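# Untie and remove the cord from a flower bunch

## Task

Get the cord free of the flowers and off them entirely, while keeping the stems unbent and the blossoms unsquashed.

## Robot and tools

Robot: two six-joint arms, left_arm and right_arm, each ending in a parallel two-finger gripper with a wrist camera on a cable. The cable counts as part of the arm: if it brushes something, the arm has touched it. The left base sits near (-0.012, +0.362, 0) m and the right near (-0.048, -0.261, 0) m in the scene frame, each yawed very slightly. A camera stand stands behind the arms.

Frames: the scene frame has its origin at table height, halfway between the nominal bases, with +x out over the table, +z up and left_arm on the +y side. Image left/right does not match arm names. Each arm reports end_effector_position (m) and end_effector_quat_wxyz in its own base frame. Motion offsets are taken along the axes of that arm's current Hand target, which is a gripper frame: +z points along the fingers, and the fingers open and close along y. end_effector_position is the spot between the pads, roughly 1 cm short of the fingertips. Reported poses can be off by a few cm.

execute_actions(actions, cameras): actions is a list of actions; each action is a list of up to 15 rows, one row per 1/30 s step, and a short action repeats its final row to fill 15 steps. Every row is 14 numbers in [-1, 1], both arms always present: left dx, dy, dz, rx, ry, rz, opening, then the same seven for the right. dx..rz are an offset, not a pose: they count from the Hand target as it stood when that action began, so rows inside one action are not cumulative, but sending the same offset in a new action moves further. Scale: 1.0 equals 0.6 m for dx/dy/dz or 180 degrees for the rotation vector rx/ry/rz. opening is absolute: +1 fully open (0.094 m), -1 shut. An empty actions list returns full state plus images; otherwise images only when cameras names them ("all" or names).

move(target, speed, blend, opening_speed, grip_force, blocking, cameras): target is one 14-number row laid out as above, or a list of up to 15 such rows; every row is an offset from the same starting Hand targets, not from the previous row. speed is path top speed in m/s, 0.002 to 2.9 (default 0.25; rotation capped at twice that in rad/s), one value or one per target. blend in m rounds corners of a list (0 means stop at each). opening_speed is the rate of opening change per second on the -1..1 scale, at least 0.2; use it to close gently. grip_force is the per-pad limit in N, 10 to 50, one value or one per arm, and it persists. Paths are straight, run together, last at least 0.5 s and are cut at 10 s. They do not avoid obstacles or the other arm. blocking=false returns after about 0.5 s while the move continues. The result adds a move: line giving the ending (done, off_target, moving, held, fault) and limits (paced: pose clipped; held: steps withheld).

wait(seconds 0 to 10) lets the scene run with commands held. stop brakes a running move. zoom_image(camera, region [x0, y0, x1, y1] in pixels, at most 504 by 504) enlarges the latest image of cam_high, cam_low, cam_left_wrist or cam_right_wrist (all 896x504). read_manual returns only licence text. finished_scene(scene) ends the current scene irreversibly; the goal must hold without the robot.

Result lines: Hand target (the last commanded pose after clipping; next offsets start there), end_effector position/orientation, grip_measured (opening on the -1..1 scale, may read up to ~2.5 mm wide when empty), grip_effort_nm (gripper motor effort, negative closing; not pad force), Joint positions (last value is opening in m), joint torques (include arm weight, offset and noisy), Joint velocities (may be omitted when all are within noise), Motor temperatures, Tool commands. Call results after actions also list some per-step positions.

Behaviour to expect: each step the orientation command is clipped to within 40 degrees of the measured one. Grippers often stop a few cm short of the command because of friction and weight; waiting does not help, so send the missing distance. Sending all six pose numbers as 0 re-requests the current Hand target. An opening of 0 is a real command (half open), so repeat the present opening to leave a gripper alone. An arm blocked by contact keeps pushing until you command it back past its gripper.

Cautions: the flowers are delicate. Close with low grip_force and an opening_speed; pad force climbs about 1 N per 0.001 below first touch, then near 20 N jumps to the force limit. Release by commanding an opening well above grip_measured. Move slowly near contact; speed and overshoot past contact both raise force. Keep the two grippers and cameras apart; the clearance check does not protect them, and a press between arms can fail the scene. Never let anything fall from or be left off the table; loose items may be nudged by outside pushes. Avoid paths close to an arm's own base, and near-straight arms that make the gripper overshoot. Motor heat from holding loads or straining: 75 °C gives MOTOR HOT, 90 °C folds that arm for good, 100 °C drops it.

Each tool is called after "Emit:" as a command line: name --argument value for each argument, lists and objects as JSON in quotes; but a table of rows of numbers goes row by row, as --pt "numbers of a row", without its own name.

## Session

Emit:
execute_actions --actions '[]'

Emit:
zoom_image --camera "cam_high" --region '[410, 120, 610, 350]'

Scene clock: 0.00 s.
left_arm: end_effector_position=(+0.2206, -0.0193, +0.2740) grip_measured=+1.000 grip_effort_nm=n/a end_effector_quat_wxyz=(+0.443, -0.160, +0.866, -0.170) | right_arm: end_effector_position=(+0.3362, -0.0410, +0.1542) grip_measured=+1.000 grip_effort_nm=n/a end_effector_quat_wxyz=(+0.435, +0.414, +0.799, -0.006)
Joint positions: left_arm=[0.097 0.623 0.973 -0.952 0.233 -0.392 0.094] | right_arm=[0.117 1.16 0.738 -0.345 0.465 0.873 0.094]
Joint velocities: within noise
Joint torques (N m): no reading
Motor temperatures (°C): left_arm=[26 29 32 27 25 25 24] | right_arm=[25 27 30 23 27 26 27]
Heat: left arm: 32 °C; right arm: 30 °C.
Hand target: left_arm +0.2223, -0.0193, +0.2853; +0.460, -0.155, +0.858, -0.171 | right_arm +0.3378, -0.0422, +0.1617; +0.444, +0.415, +0.794, -0.005
Tool commands: left_gripper/opening=+1.0 right_gripper/opening=+1.0

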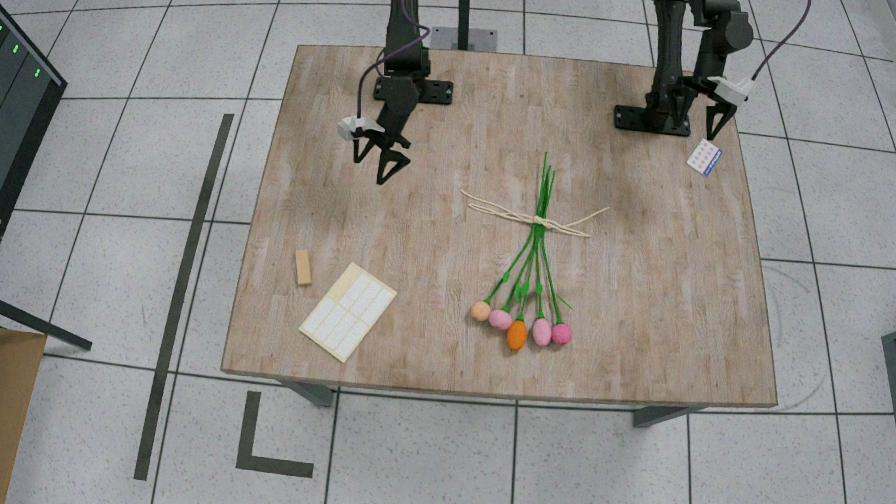

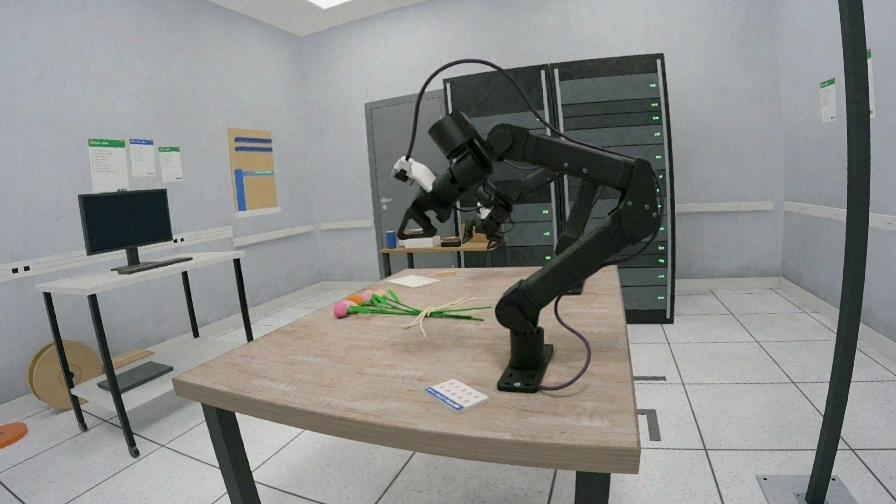

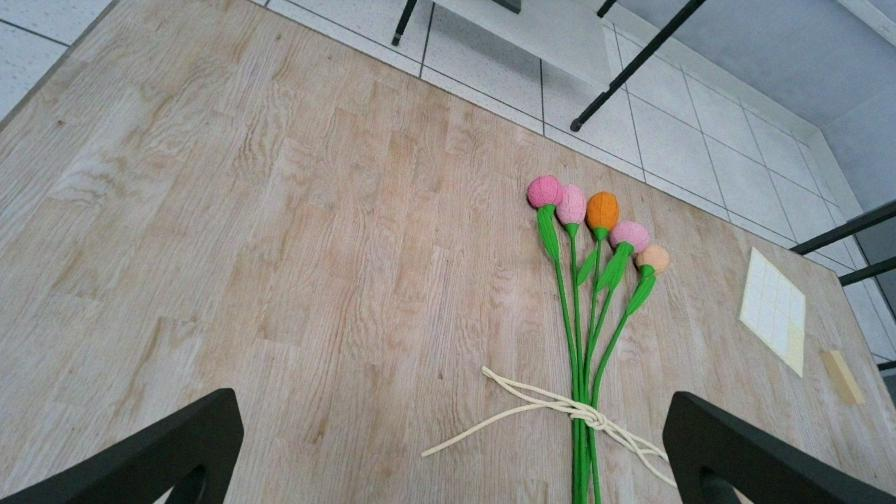

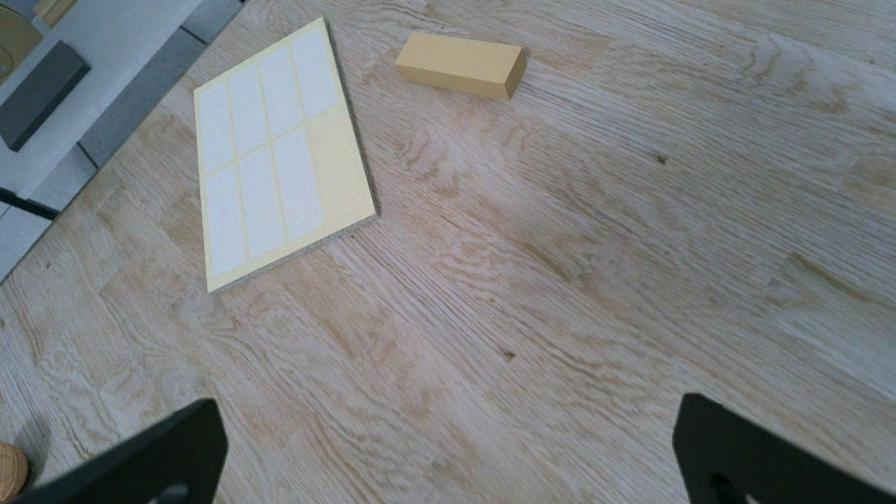

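Scaled by 2.191 from the camera's 896x504 image, which has a finer 1280x720 frame.

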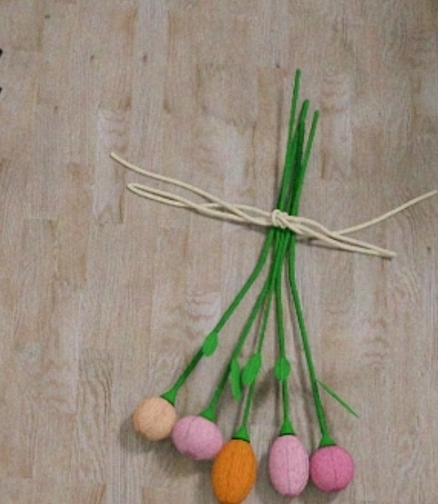

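Emit:
zoom_image --camera "cam_high" --region '[455, 180, 535, 250]'

Emit:
zoom_image --camera "cam_high" --region '[530, 180, 620, 250]'

Scaled by 6.300 from the camera's 896x504 image, which has a finer 1280x720 frame.

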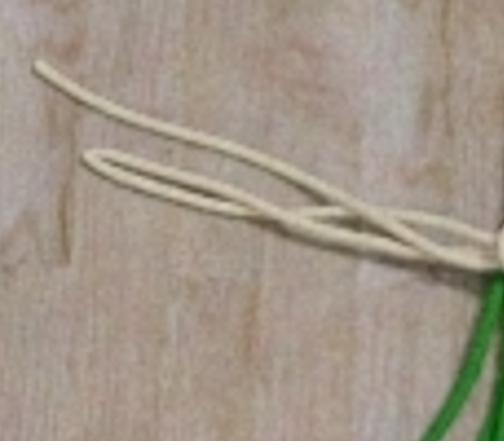

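Scaled by 5.600 from the camera's 896x504 image, which has a finer 1280x720 frame.

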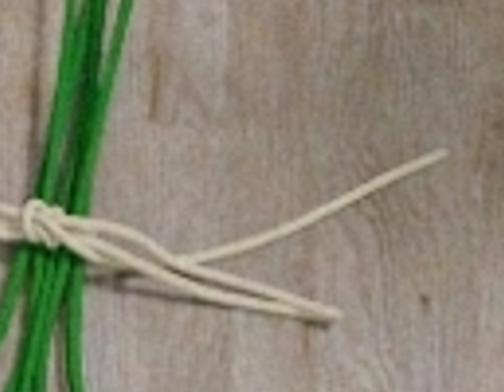

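Emit:
move --target '[0.177,-0.05,0.161,-0.314,0.144,-0.35,0.2,0.219,0.167,-0.179,0.2075,0.2125,0.1795,0.2]' --cameras '["cam_left_wrist","cam_right_wrist"]'

Scene clock: 36.13 s.
left_arm: end_effector_position=(+0.2451, -0.1053, +0.1622) grip_measured=+0.203 grip_effort_nm=-0.14 end_effector_quat_wxyz=(+0.005, +0.701, -0.713, -0.010) | right_arm: end_effector_position=(+0.2966, +0.1489, +0.1668) grip_measured=+0.203 grip_effort_nm=-0.15 end_effector_quat_wxyz=(+0.004, +0.703, +0.711, +0.007)
Joint positions: left_arm=[-0.408 1.579 1.458 -1.472 0.002 -1.963 0.057] | right_arm=[0.464 1.798 1.724 -1.481 0.003 2.023 0.056]
Joint torques (N m): left_arm=[0.49 -5.75 7.58 0.17 -0.06 -0.11] | right_arm=[0.29 -5.39 7.15 0.09 -0.07 0.11]
Motor temperatures (°C): left_arm=[26 29 36 33 25 25 24] | right_arm=[25 28 33 26 28 26 27]
Heat: left arm: 36 °C; right arm: 33 °C.
Hand target: left_arm +0.2507, -0.1055, +0.1700; +0.000, +0.707, -0.707, +0.000 | right_arm +0.2948, +0.1500, +0.1697; +0.000, +0.707, +0.707, +0.000
Off the commanded pose: left_arm 0.010 m, 2 deg | right_arm 0.003 m, 1 deg.
move: done
Images, in order (width x height): cam_left_wrist 896x504, cam_right_wrist 896x504.

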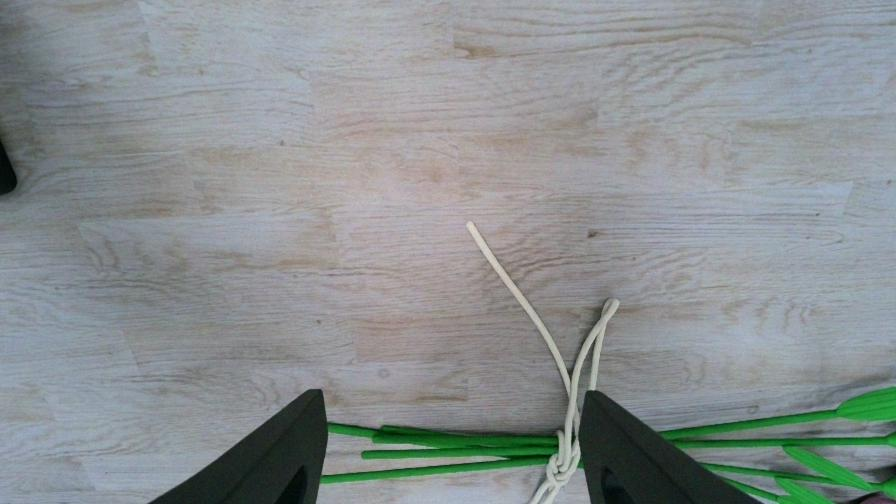

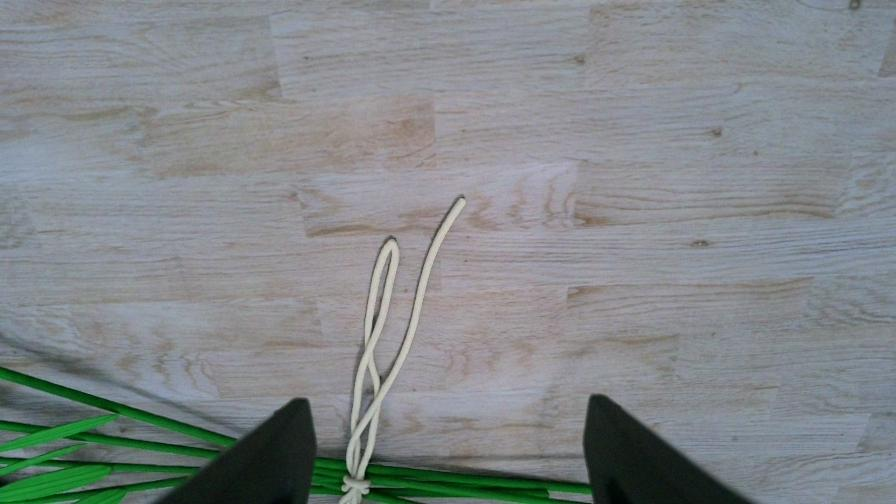

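Emit:
move --target '[0.053,-0.028,0.247,0,0,0,-0.3,0.027,0,0.247,0,0,0,-0.45]' --cameras '["cam_left_wrist","cam_right_wrist"]' --speed 0.15

Scene clock: 49.07 s.
left_arm: end_effector_position=(+0.2649, -0.1348, +0.0222) grip_measured=-0.297 grip_effort_nm=-0.14 end_effector_quat_wxyz=(+0.004, +0.706, -0.708, -0.005) | right_arm: end_effector_position=(+0.2939, +0.1642, +0.0243) grip_measured=-0.447 grip_effort_nm=-0.15 end_effector_quat_wxyz=(-0.001, +0.704, +0.711, -0.002)
Joint positions: left_arm=[-0.472 1.765 1.096 -0.914 0.004 -2.039 0.033] | right_arm=[0.506 1.894 1.271 -0.952 0 2.067 0.026]
Joint torques (N m): left_arm=[-0.49 -7.09 4.83 0.41 -0.08 -0.11] | right_arm=[0.44 -6.11 4.57 0.46 -0.02 0.11]
Heat: left arm: 35 °C; right arm: 33 °C.
Hand target: left_arm +0.2675, -0.1372, +0.0218; +0.000, +0.707, -0.707, +0.000 | right_arm +0.2948, +0.1662, +0.0213; +0.000, +0.707, +0.707, +0.000
Off the commanded pose: left_arm 0.004 m, 1 deg | right_arm 0.004 m, 1 deg.
move: done
Images, in order (width x height): cam_left_wrist 896x504, cam_right_wrist 896x504.

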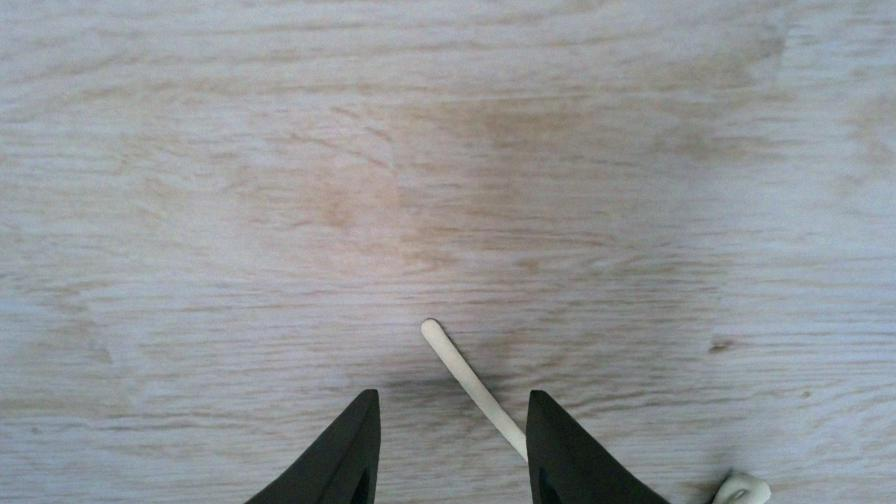

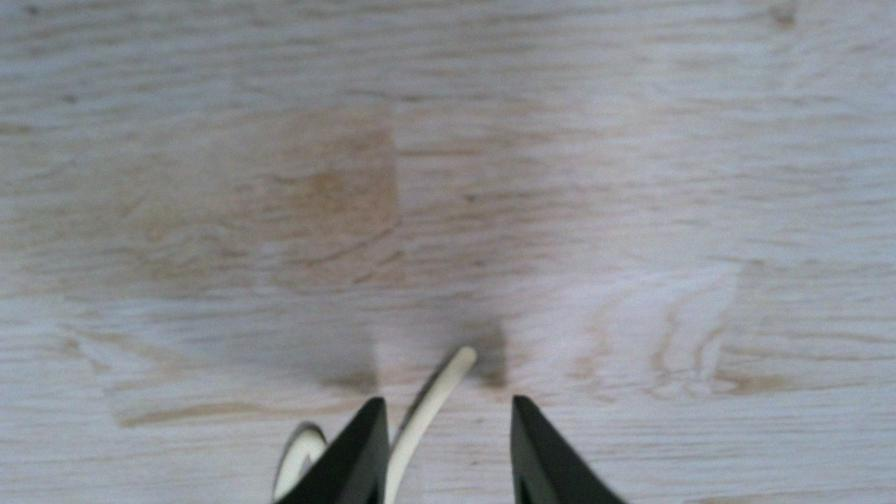

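Emit:
move --pt "0.008 -0.006 0.0 0 0 0 -0.3 0.013 0.003 0.0 0 0 0 -0.45" --pt "0.008 -0.006 0.02 0 0 0 -0.3 0.013 0.003 0.024 0 0 0 -0.45" --cameras '["cam_left_wrist","cam_right_wrist"]' --speed 0.06

Scene clock: 55.87 s.
left_arm: end_effector_position=(+0.2673, -0.1379, +0.0130) grip_measured=-0.297 grip_effort_nm=-0.13 end_effector_quat_wxyz=(+0.005, +0.707, -0.707, -0.008) | right_arm: end_effector_position=(+0.2940, +0.1707, +0.0149) grip_measured=-0.448 grip_effort_nm=-0.14 end_effector_quat_wxyz=(-0.002, +0.702, +0.712, -0.004)
Joint positions: left_arm=[-0.477 1.798 1.096 -0.887 0.004 -2.048 0.033] | right_arm=[0.522 1.923 1.271 -0.927 -0.002 2.079 0.026]
Joint torques (N m): left_arm=[-0.7 -6.75 4.52 0.55 -0.09 -0.1] | right_arm=[0.32 -5.45 4.04 0.66 -0.02 0.11]
Heat: left arm: 35 °C; right arm: 32 °C.
Hand target: left_arm +0.2712, -0.1420, +0.0099; -0.001, +0.707, -0.707, +0.000 | right_arm +0.2967, +0.1740, +0.0070; +0.000, +0.707, +0.707, +0.000
Off the commanded pose: left_arm 0.006 m, 1 deg | right_arm 0.009 m, 1 deg.
joint sent to its limit (right arm) — joint 6 (wrist roll), upper limit. The joint targets still meet the commanded pose.
move: done
Images, in order (width x height): cam_left_wrist 896x504, cam_right_wrist 896x504.

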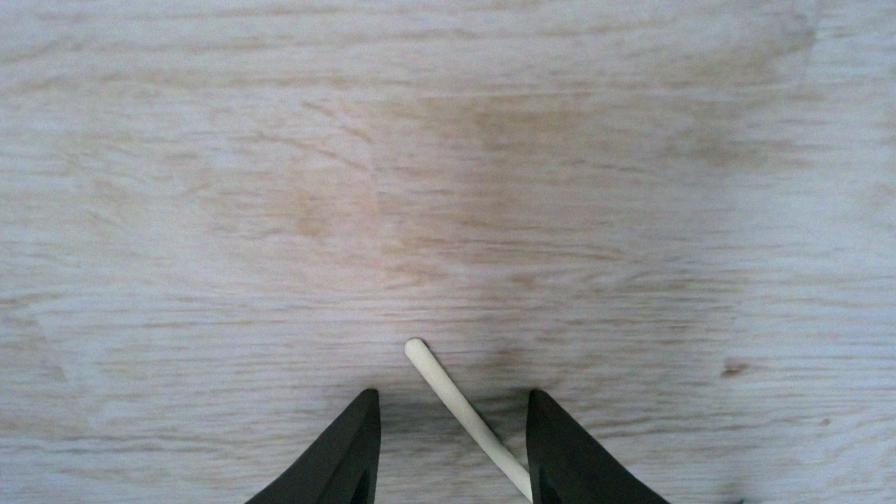

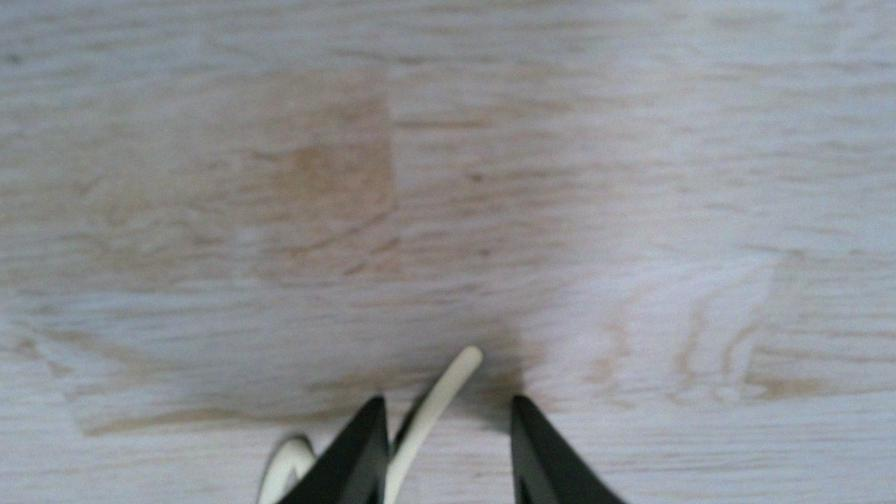

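Emit:
move --pt "0 0 0 0 0 0 -1 0 0 0 0 0 0 -1" --pt "-0.14 0 -0.03 0 0 0 -1 -0.14 0 -0.03 0 0 0 -1" --cameras '["cam_high","cam_left_wrist","cam_right_wrist"]' --speed 0.06 --opening_speed 1.5 --grip_force 50

Emit:
zoom_image --camera "cam_high" --region '[480, 170, 600, 280]'

Scene clock: 65.30 s.
left_arm: end_effector_position=(+0.2704, -0.0626, +0.0207) grip_measured=-0.958 grip_effort_nm=-1.02 end_effector_quat_wxyz=(+0.013, +0.708, -0.706, -0.003) | right_arm: end_effector_position=(+0.3011, +0.0963, +0.0174) grip_measured=-0.960 grip_effort_nm=-1.04 end_effector_quat_wxyz=(-0.009, +0.709, +0.705, +0.006)
Joint positions: left_arm=[-0.219 1.705 1.018 -0.903 0.018 -1.793 0.002] | right_arm=[0.294 1.827 1.152 -0.894 -0.022 1.87 0.002]
Joint torques (N m): left_arm=[0.35 -9.59 4.49 0.19 -0.23 0.02] | right_arm=[-0.16 -8.21 4.19 0.11 0.19 -0.06]
Heat: left arm: 34 °C; right arm: 32 °C.
Hand target: left_arm +0.2713, -0.0580, +0.0279; +0.000, +0.707, -0.708, +0.000 | right_arm +0.2966, +0.0901, +0.0250; +0.000, +0.707, +0.707, +0.000
Off the commanded pose: left_arm 0.009 m, 2 deg | right_arm 0.011 m, 1 deg.
move: off_target (right_arm)
Images, in order (width x height): cam_high 896x504, cam_left_wrist 896x504, cam_right_wrist 896x504.

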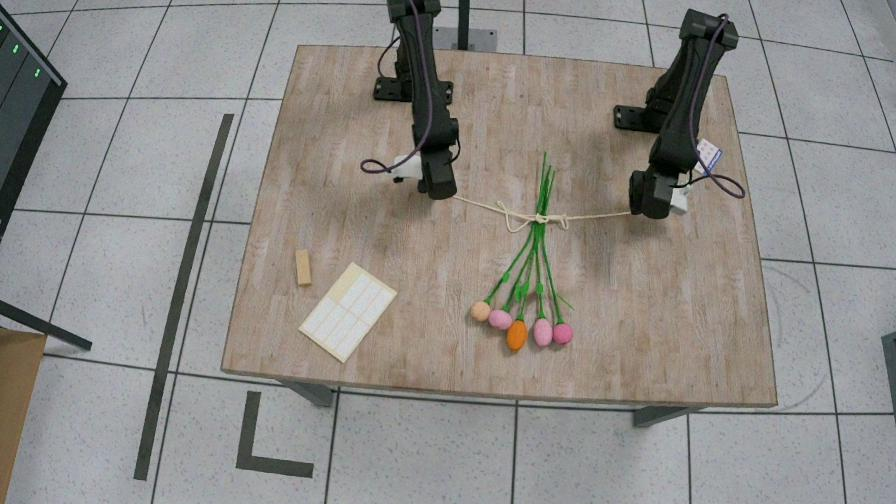

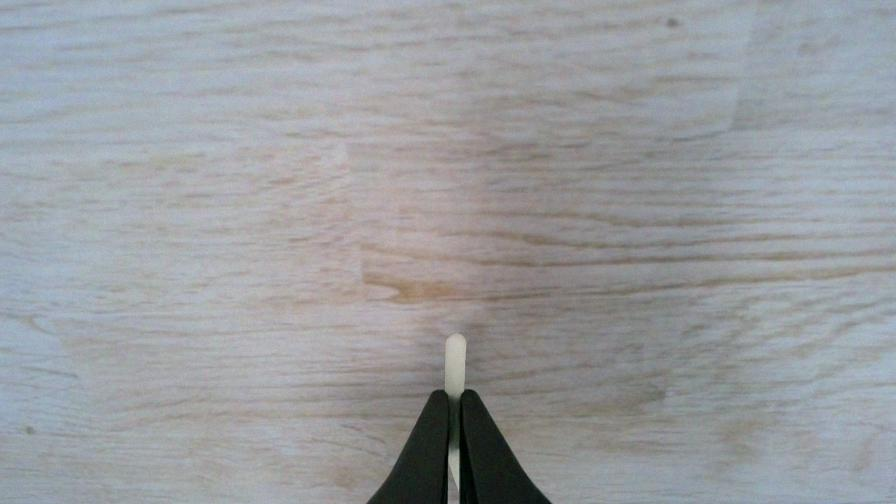

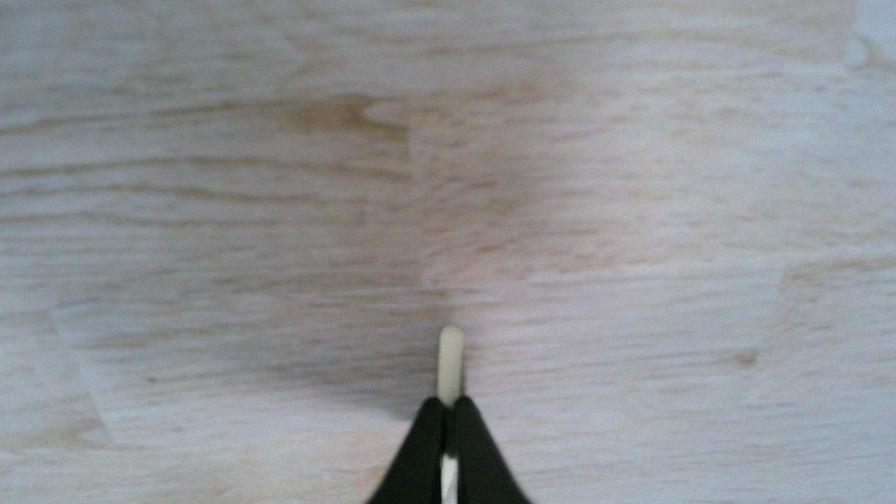

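Scaled by 4.200 from the camera's 896x504 image, which has a finer 1280x720 frame.

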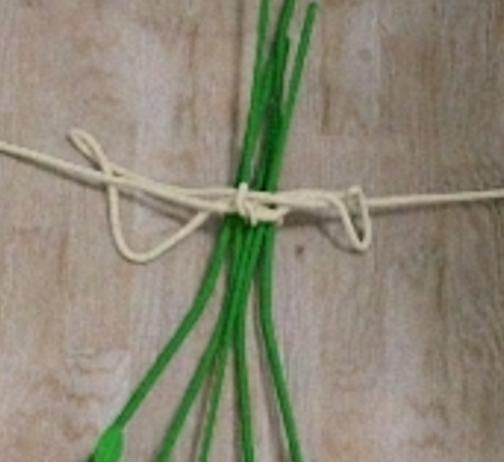

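Working. Continue.

Emit:
move --target '[-0.133,0,-0.01,0,0,0,-1,-0.133,0,-0.01,0,0,0,-1]' --cameras '["cam_high"]' --speed 0.06

Emit:
zoom_image --camera "cam_high" --region '[480, 170, 600, 280]'

Scene clock: 72.03 s.
left_arm: end_effector_position=(+0.2676, +0.0173, +0.0250) grip_measured=-0.958 grip_effort_nm=-1.02 end_effector_quat_wxyz=(+0.018, +0.708, -0.706, -0.004) | right_arm: end_effector_position=(+0.3020, +0.0150, +0.0238) grip_measured=-0.960 grip_effort_nm=-1.04 end_effector_quat_wxyz=(-0.008, +0.709, +0.705, +0.007)
Joint positions: left_arm=[0.072 1.675 1.002 -0.93 0.016 -1.502 0.002] | right_arm=[0.034 1.77 1.109 -0.91 -0.021 1.611 0.002]
Joint torques (N m): left_arm=[0.32 -9.29 5.16 0.18 -0.22 -0.01] | right_arm=[-0.4 -7.87 4.18 0.13 0.2 -0.11]
Heat: left arm: 34 °C; right arm: 32 °C.
Hand target: left_arm +0.2713, +0.0217, +0.0340; +0.000, +0.707, -0.708, +0.000 | right_arm +0.2966, +0.0103, +0.0310; +0.000, +0.707, +0.707, +0.000
Off the commanded pose: left_arm 0.011 m, 2 deg | right_arm 0.010 m, 1 deg.
move: off_target (left_arm)
Images, in order (width x height): cam_high 896x504.

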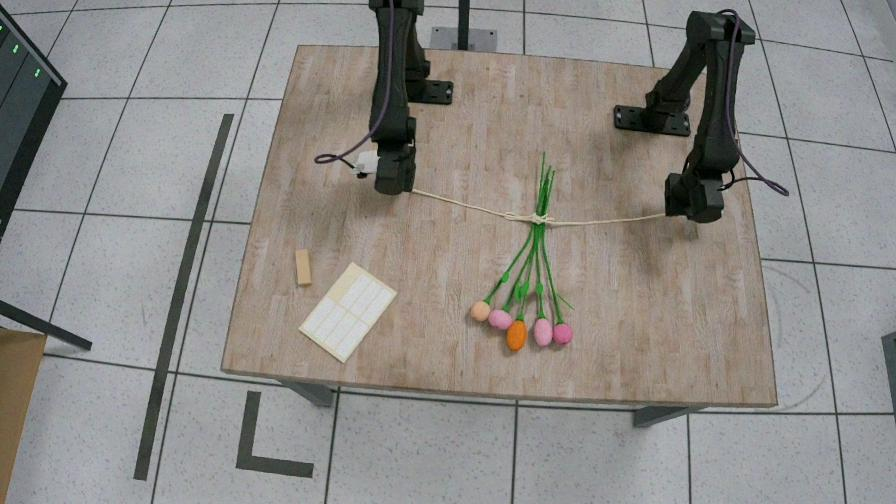

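Scaled by 4.200 from the camera's 896x504 image, which has a finer 1280x720 frame.

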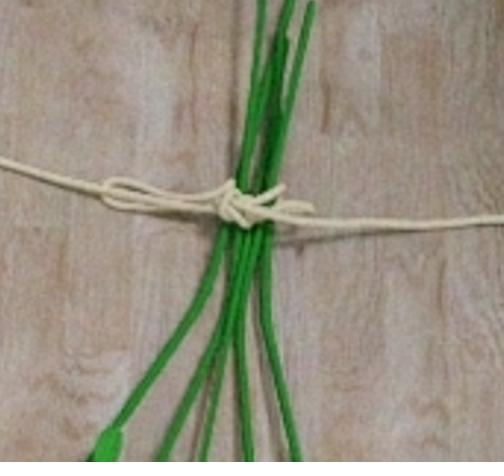

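Emit:
move --target '[-0.06,0,0,0,0,0,-1,-0.06,0,0,0,0,0,-1]' --cameras '[]' --speed 0.06

Emit:
execute_actions --actions '[]' --cameras '["cam_high"]'

Emit:
zoom_image --camera "cam_high" --region '[480, 170, 600, 280]'

Scene clock: 78.17 s.
left_arm: end_effector_position=(+0.2622, +0.0517, +0.0251) grip_measured=-0.958 grip_effort_nm=-1.02 end_effector_quat_wxyz=(+0.019, +0.708, -0.706, -0.004) | right_arm: end_effector_position=(+0.3010, -0.0217, +0.0238) grip_measured=-0.960 grip_effort_nm=-1.04 end_effector_quat_wxyz=(-0.007, +0.709, +0.705, +0.007)
Joint positions: left_arm=[0.201 1.675 1.002 -0.934 0.015 -1.373 0.002] | right_arm=[-0.087 1.77 1.109 -0.912 -0.02 1.49 0.002]
Joint torques (N m): left_arm=[0.34 -7.47 6.68 0.19 -0.21 0.02] | right_arm=[-0.24 -7.62 4.51 0.13 0.17 -0.11]
Heat: left arm: 34 °C; right arm: 31 °C.
Hand target: left_arm +0.2714, +0.0577, +0.0340; +0.000, +0.707, -0.707, +0.000 | right_arm +0.2966, -0.0257, +0.0310; +0.000, +0.707, +0.707, +0.000
Off the commanded pose: left_arm 0.014 m, 2 deg | right_arm 0.009 m, 1 deg.
move: off_target (left_arm)
No camera images: "cameras" was empty.

Scene clock: 78.17 s.
left_arm: end_effector_position=(+0.2622, +0.0517, +0.0251) grip_measured=-0.958 grip_effort_nm=-1.02 end_effector_quat_wxyz=(+0.019, +0.708, -0.706, -0.004) | right_arm: end_effector_position=(+0.3010, -0.0217, +0.0238) grip_measured=-0.960 grip_effort_nm=-1.04 end_effector_quat_wxyz=(-0.007, +0.709, +0.705, +0.007)
Joint positions: left_arm=[0.201 1.675 1.002 -0.934 0.015 -1.373 0.002] | right_arm=[-0.087 1.77 1.109 -0.912 -0.02 1.49 0.002]
Joint velocities: within noise
Joint torques (N m): left_arm=[0.34 -7.47 6.68 0.19 -0.21 0.02] | right_arm=[-0.24 -7.62 4.51 0.13 0.17 -0.11]
Motor temperatures (°C): left_arm=[26 31 34 29 25 25 25] | right_arm=[25 31 31 24 27 26 28]
Heat: left arm: 34 °C; right arm: 31 °C.
Hand target: left_arm +0.2714, +0.0577, +0.0340; +0.000, +0.707, -0.707, +0.000 | right_arm +0.2966, -0.0257, +0.0310; +0.000, +0.707, +0.707, +0.000
Tool commands: left_gripper/opening=-1.0 right_gripper/opening=-1.0
Off the commanded pose: left_arm 0.014 m, 2 deg | right_arm 0.009 m, 1 deg.
Images, in order (width x height): cam_high 896x504.

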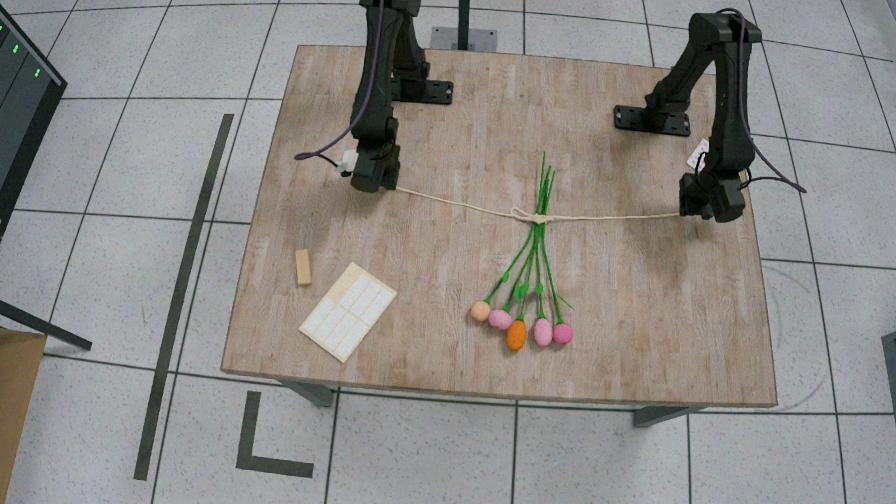

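Scaled by 4.200 from the camera's 896x504 image, which has a finer 1280x720 frame.

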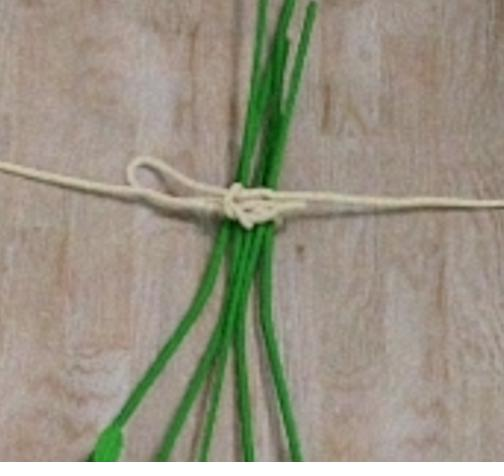

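Emit:
move --target '[-0.06,0,0,0,0,0,-1,-0.08,0,0,0,0,0,-1]' --cameras '["cam_high"]' --speed 0.06

Emit:
zoom_image --camera "cam_high" --region '[480, 170, 600, 280]'

Scene clock: 83.83 s.
left_arm: end_effector_position=(+0.2625, +0.0864, +0.0283) grip_measured=-0.958 grip_effort_nm=-1.02 end_effector_quat_wxyz=(+0.015, +0.708, -0.706, +0.001) | right_arm: end_effector_position=(+0.2943, -0.0689, +0.0254) grip_measured=-0.960 grip_effort_nm=-1.04 end_effector_quat_wxyz=(-0.006, +0.710, +0.705, +0.007)
Joint positions: left_arm=[0.324 1.693 1.037 -0.94 0.015 -1.249 0.002] | right_arm=[-0.245 1.77 1.116 -0.92 -0.019 1.333 0.002]
Joint torques (N m): left_arm=[0.36 -6.12 7.15 0.22 -0.2 0.08] | right_arm=[-0.09 -5.55 6.56 0.16 0.17 -0.04]
Heat: left arm: 35 °C; right arm: 32 °C.
Hand target: left_arm +0.2715, +0.0938, +0.0341; -0.001, +0.707, -0.707, +0.000 | right_arm +0.2967, -0.0738, +0.0310; +0.000, +0.707, +0.707, +0.000
Off the commanded pose: left_arm 0.013 m, 2 deg | right_arm 0.008 m, 1 deg.
move: off_target (left_arm)
Images, in order (width x height): cam_high 896x504.

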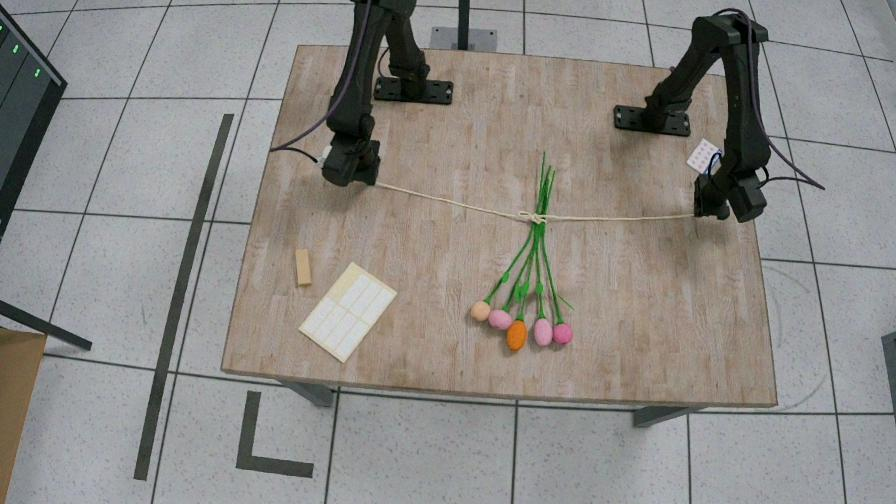

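Scaled by 4.200 from the camera's 896x504 image, which has a finer 1280x720 frame.

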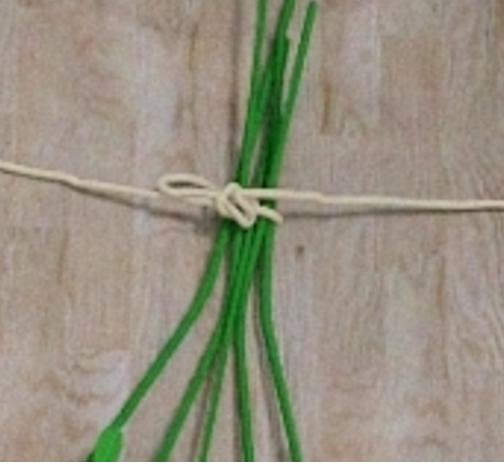

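Emit:
move --target '[-0.04,0,0,0,0,0,-1,-0.06,0,0,0,0,0,-1]' --cameras '["cam_high"]' --speed 0.06

Emit:
zoom_image --camera "cam_high" --region '[500, 180, 580, 250]'

Scene clock: 88.03 s.
left_arm: end_effector_position=(+0.2629, +0.1096, +0.0283) grip_measured=-0.958 grip_effort_nm=-1.02 end_effector_quat_wxyz=(+0.015, +0.708, -0.706, +0.002) | right_arm: end_effector_position=(+0.2953, -0.1051, +0.0285) grip_measured=-0.960 grip_effort_nm=-1.04 end_effector_quat_wxyz=(-0.001, +0.710, +0.704, +0.010)
Joint positions: left_arm=[0.401 1.724 1.073 -0.946 0.015 -1.172 0.002] | right_arm=[-0.356 1.797 1.162 -0.93 -0.019 1.222 0.002]
Joint torques (N m): left_arm=[0.4 -6.41 7.15 0.24 -0.19 0.02] | right_arm=[-0.14 -5.09 6.78 0.16 0.15 -0.06]
Heat: left arm: 35 °C; right arm: 31 °C.
Hand target: left_arm +0.2714, +0.1177, +0.0340; +0.000, +0.707, -0.708, +0.000 | right_arm +0.2965, -0.1097, +0.0310; +0.000, +0.707, +0.707, +0.000
Off the commanded pose: left_arm 0.013 m, 2 deg | right_arm 0.006 m, 1 deg.
move: off_target (left_arm)
Images, in order (width x height): cam_high 896x504.

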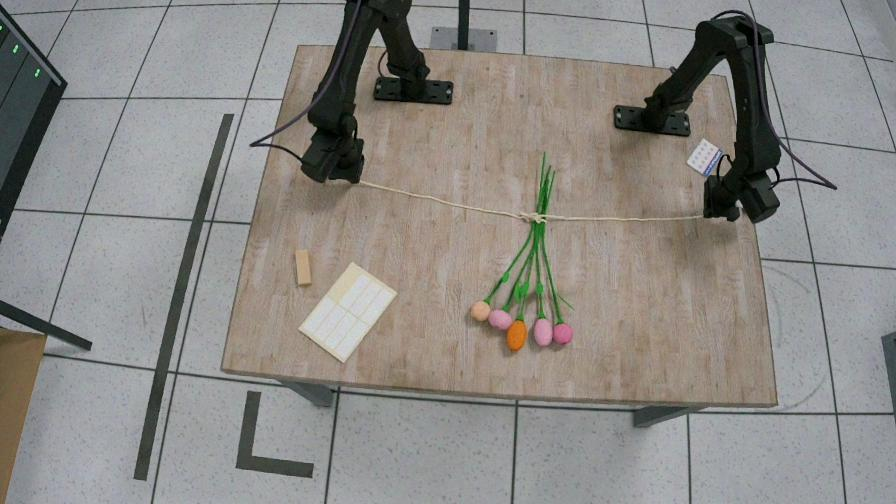

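Scaled by 6.300 from the camera's 896x504 image, which has a finer 1280x720 frame.

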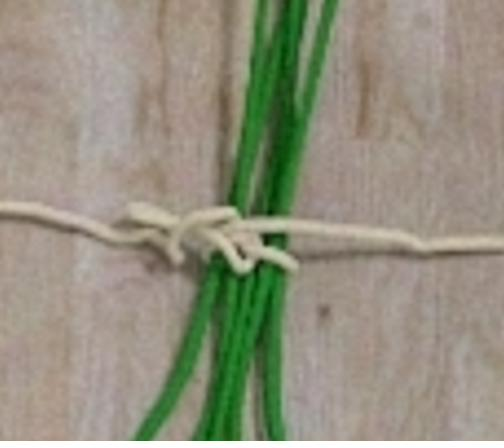

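Emit:
move --pt "0 0 0.016 0 0 0 -0.4 0 0 0.016 0 0 0 -0.4" --pt "0 0 -0.15 0 0 0 0 0 0 -0.198 0 0 0 0" --pt "0.563 -0.048 -0.143 0 0 0 0 0.722 0.239 -0.198 0 0 -0.5 0" --cameras '["all"]' --speed '[0.1,0.15,0.3]'

Emit:
zoom_image --camera "cam_left_wrist" --region '[350, 300, 600, 504]'

Scene clock: 115.20 s.
left_arm: end_effector_position=(+0.2979, -0.2137, +0.1130) grip_measured=-0.003 grip_effort_nm=0.16 end_effector_quat_wxyz=(+0.017, +0.677, -0.736, +0.005) | right_arm: end_effector_position=(+0.4308, +0.3195, +0.1476) grip_measured=-0.003 grip_effort_nm=0.12 end_effector_quat_wxyz=(+0.118, +0.006, +0.988, +0.096)
Joint positions: left_arm=[-0.607 1.935 1.688 -1.322 0.036 -2.094 0.047] | right_arm=[0.632 2.566 2.841 -1.54 -0.013 0.646 0.047]
Joint torques (N m): left_arm=[0.38 -9.59 5.11 0.23 -0.06 -0.03] | right_arm=[-0.1 -9.73 6.94 1.11 0.06 -0.12]
Heat: left arm: 36 °C; right arm: 33 °C.
Hand target: left_arm +0.2979, -0.2106, +0.1136; +0.016, +0.678, -0.734, +0.002 (not the last commanded pose) | right_arm +0.4402, +0.3233, +0.1500; +0.000, +0.000, +1.000, +0.000
Off the commanded pose: left_arm 0.009 m, 5 deg | right_arm 0.010 m, 18 deg.
elbow stopped short (right arm): the move would have taken joint 3 (elbow) straighter than the controller allows.
move: held (left_arm; a check stopped the path), off_target (right_arm); target 2's new opening was sent with left_arm's hand 0.017 m and 3 deg from that target; limits=held
pose unreachable (left arm): on one or more control steps of this call, first in action 0 (counted from 0), this arm could not follow its commanded pose, so it was not sent that pose on those steps. It may still have moved: this result reports where it is.
cause: moving toward the commanded pose would bring a part of the arm too close to another arm (this arm's wrist (the part past joint 4) and the right arm's wrist (the part past joint 5), along the way the arms are being sent, or toward where that arm still pushes).

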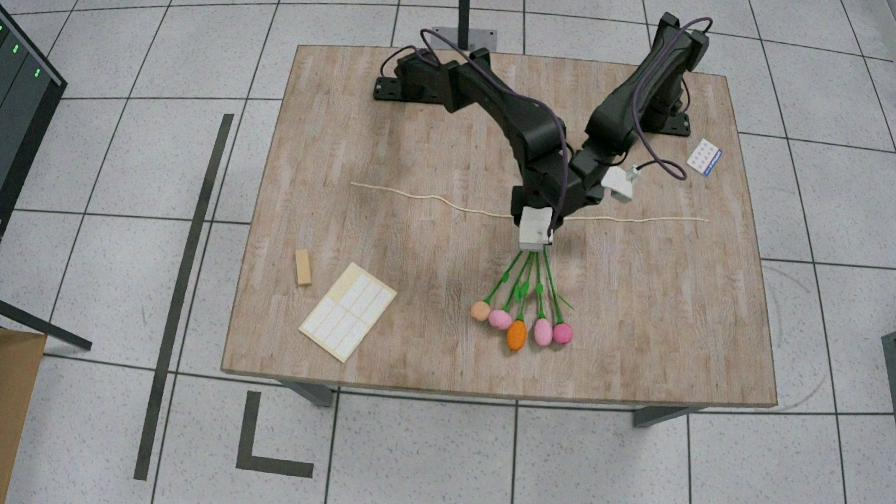

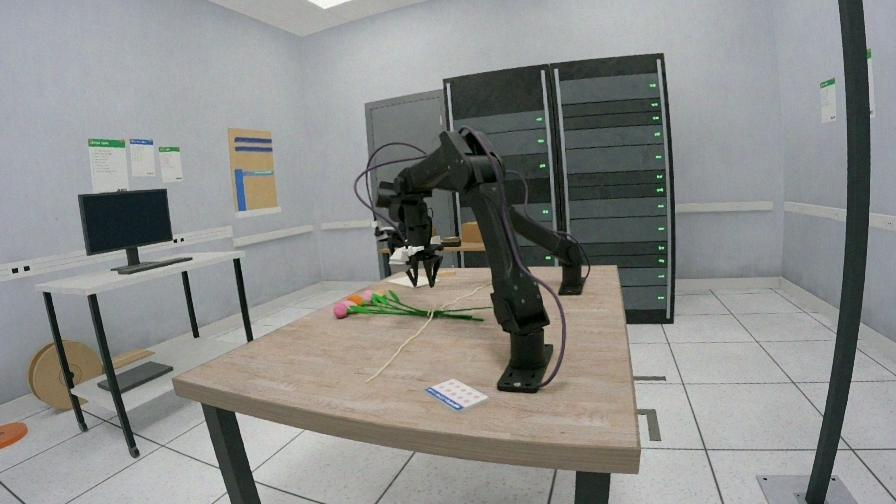

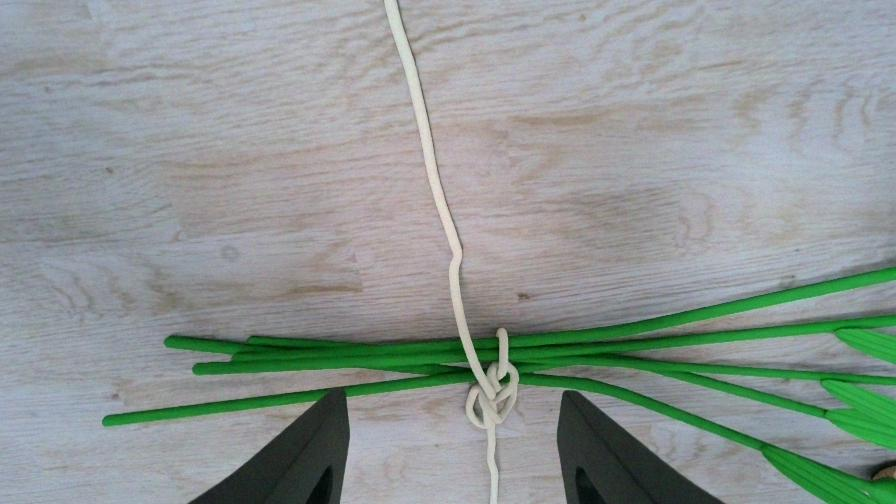

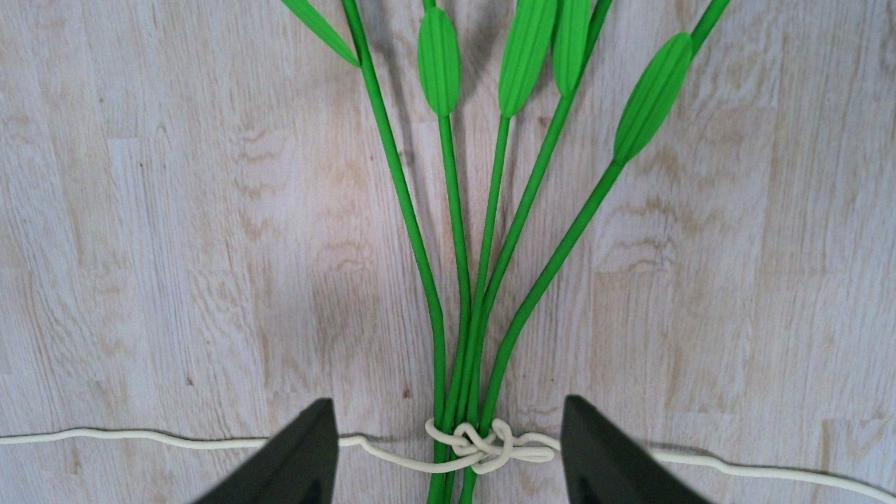

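Scaled by 2.016 from the camera's 896x504 image, which has a finer 1280x720 frame.

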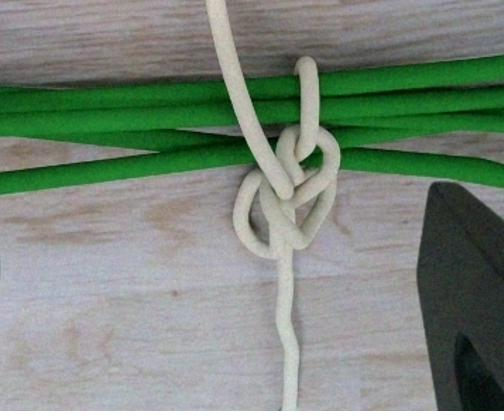

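Emit:
zoom_image --camera "cam_left_wrist" --region '[450, 320, 540, 440]'

Emit:
zoom_image --camera "cam_right_wrist" --region '[410, 400, 570, 490]'

Scaled by 4.200 from the camera's 896x504 image, which has a finer 1280x720 frame.

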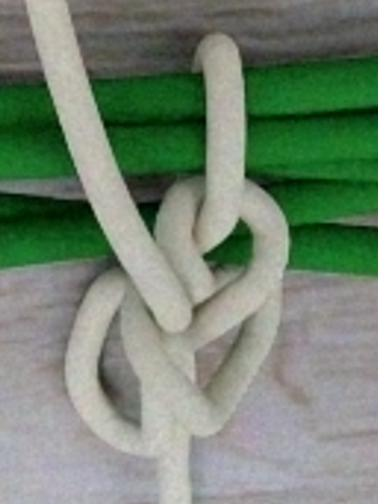

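Scaled by 3.150 from the camera's 896x504 image, which has a finer 1280x720 frame.

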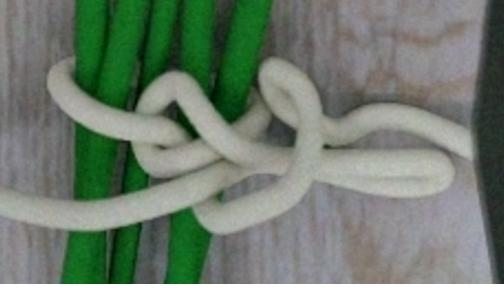

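Emit:
move --target '[0,0,0,0,0,0,0,0.07,0.02,0.155,0,0,0,0.2]' --cameras '["cam_right_wrist"]' --speed 0.15

Scene clock: 142.80 s.
left_arm: end_effector_position=(+0.2979, -0.2137, +0.1130) grip_measured=-0.003 grip_effort_nm=0.16 end_effector_quat_wxyz=(+0.017, +0.677, -0.736, +0.005) | right_arm: end_effector_position=(+0.4303, +0.3206, +0.1436) grip_measured=+0.197 grip_effort_nm=0.13 end_effector_quat_wxyz=(+0.115, +0.005, +0.989, +0.094)
Joint positions: left_arm=[-0.607 1.935 1.688 -1.322 0.036 -2.094 0.047] | right_arm=[0.634 2.573 2.84 -1.539 -0.013 0.646 0.056]
Joint torques (N m): left_arm=[0.36 -9.61 5.09 0.23 -0.06 -0.03] | right_arm=[0.03 -10.91 5.01 0.89 -0.02 -0.04]
Heat: left arm: 34 °C; right arm: 34 °C.
Hand target: left_arm +0.2979, -0.2106, +0.1136; +0.016, +0.678, -0.734, +0.002 | right_arm +0.4304, +0.3206, +0.1446; +0.116, +0.005, +0.989, +0.095 (not the last commanded pose)
Off the commanded pose: left_arm 0.003 m, 0 deg | right_arm 0.094 m, 17 deg.
move: held (right_arm; a check stopped the path); limits=held
pose unreachable (right arm): on one or more control steps of this call, first in action 0 (counted from 0), this arm could not follow its commanded pose, so it was not sent that pose on those steps. It may still have moved: this result reports where it is.
cause: moving toward the commanded pose would bring a part of the arm too close to another arm (this arm's wrist (the part past joint 5) and the left arm's wrist (the part past joint 4), where that arm would come to rest).
Images, in order (width x height): cam_right_wrist 896x504.

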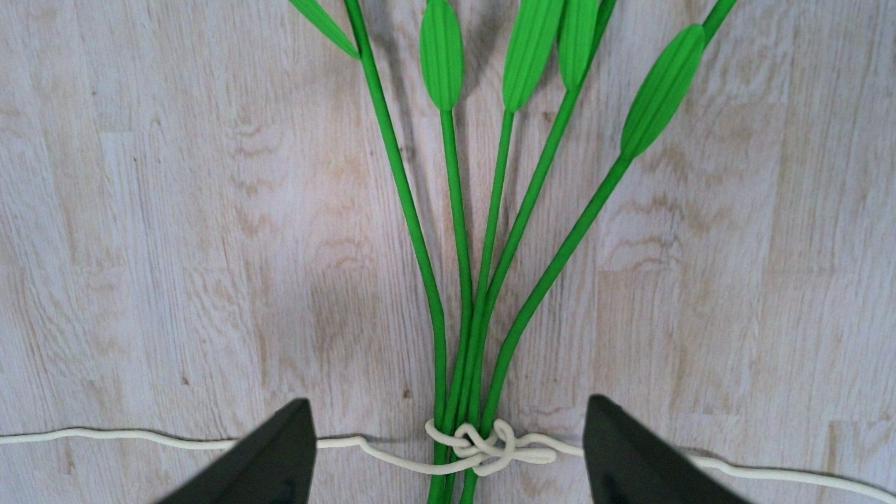

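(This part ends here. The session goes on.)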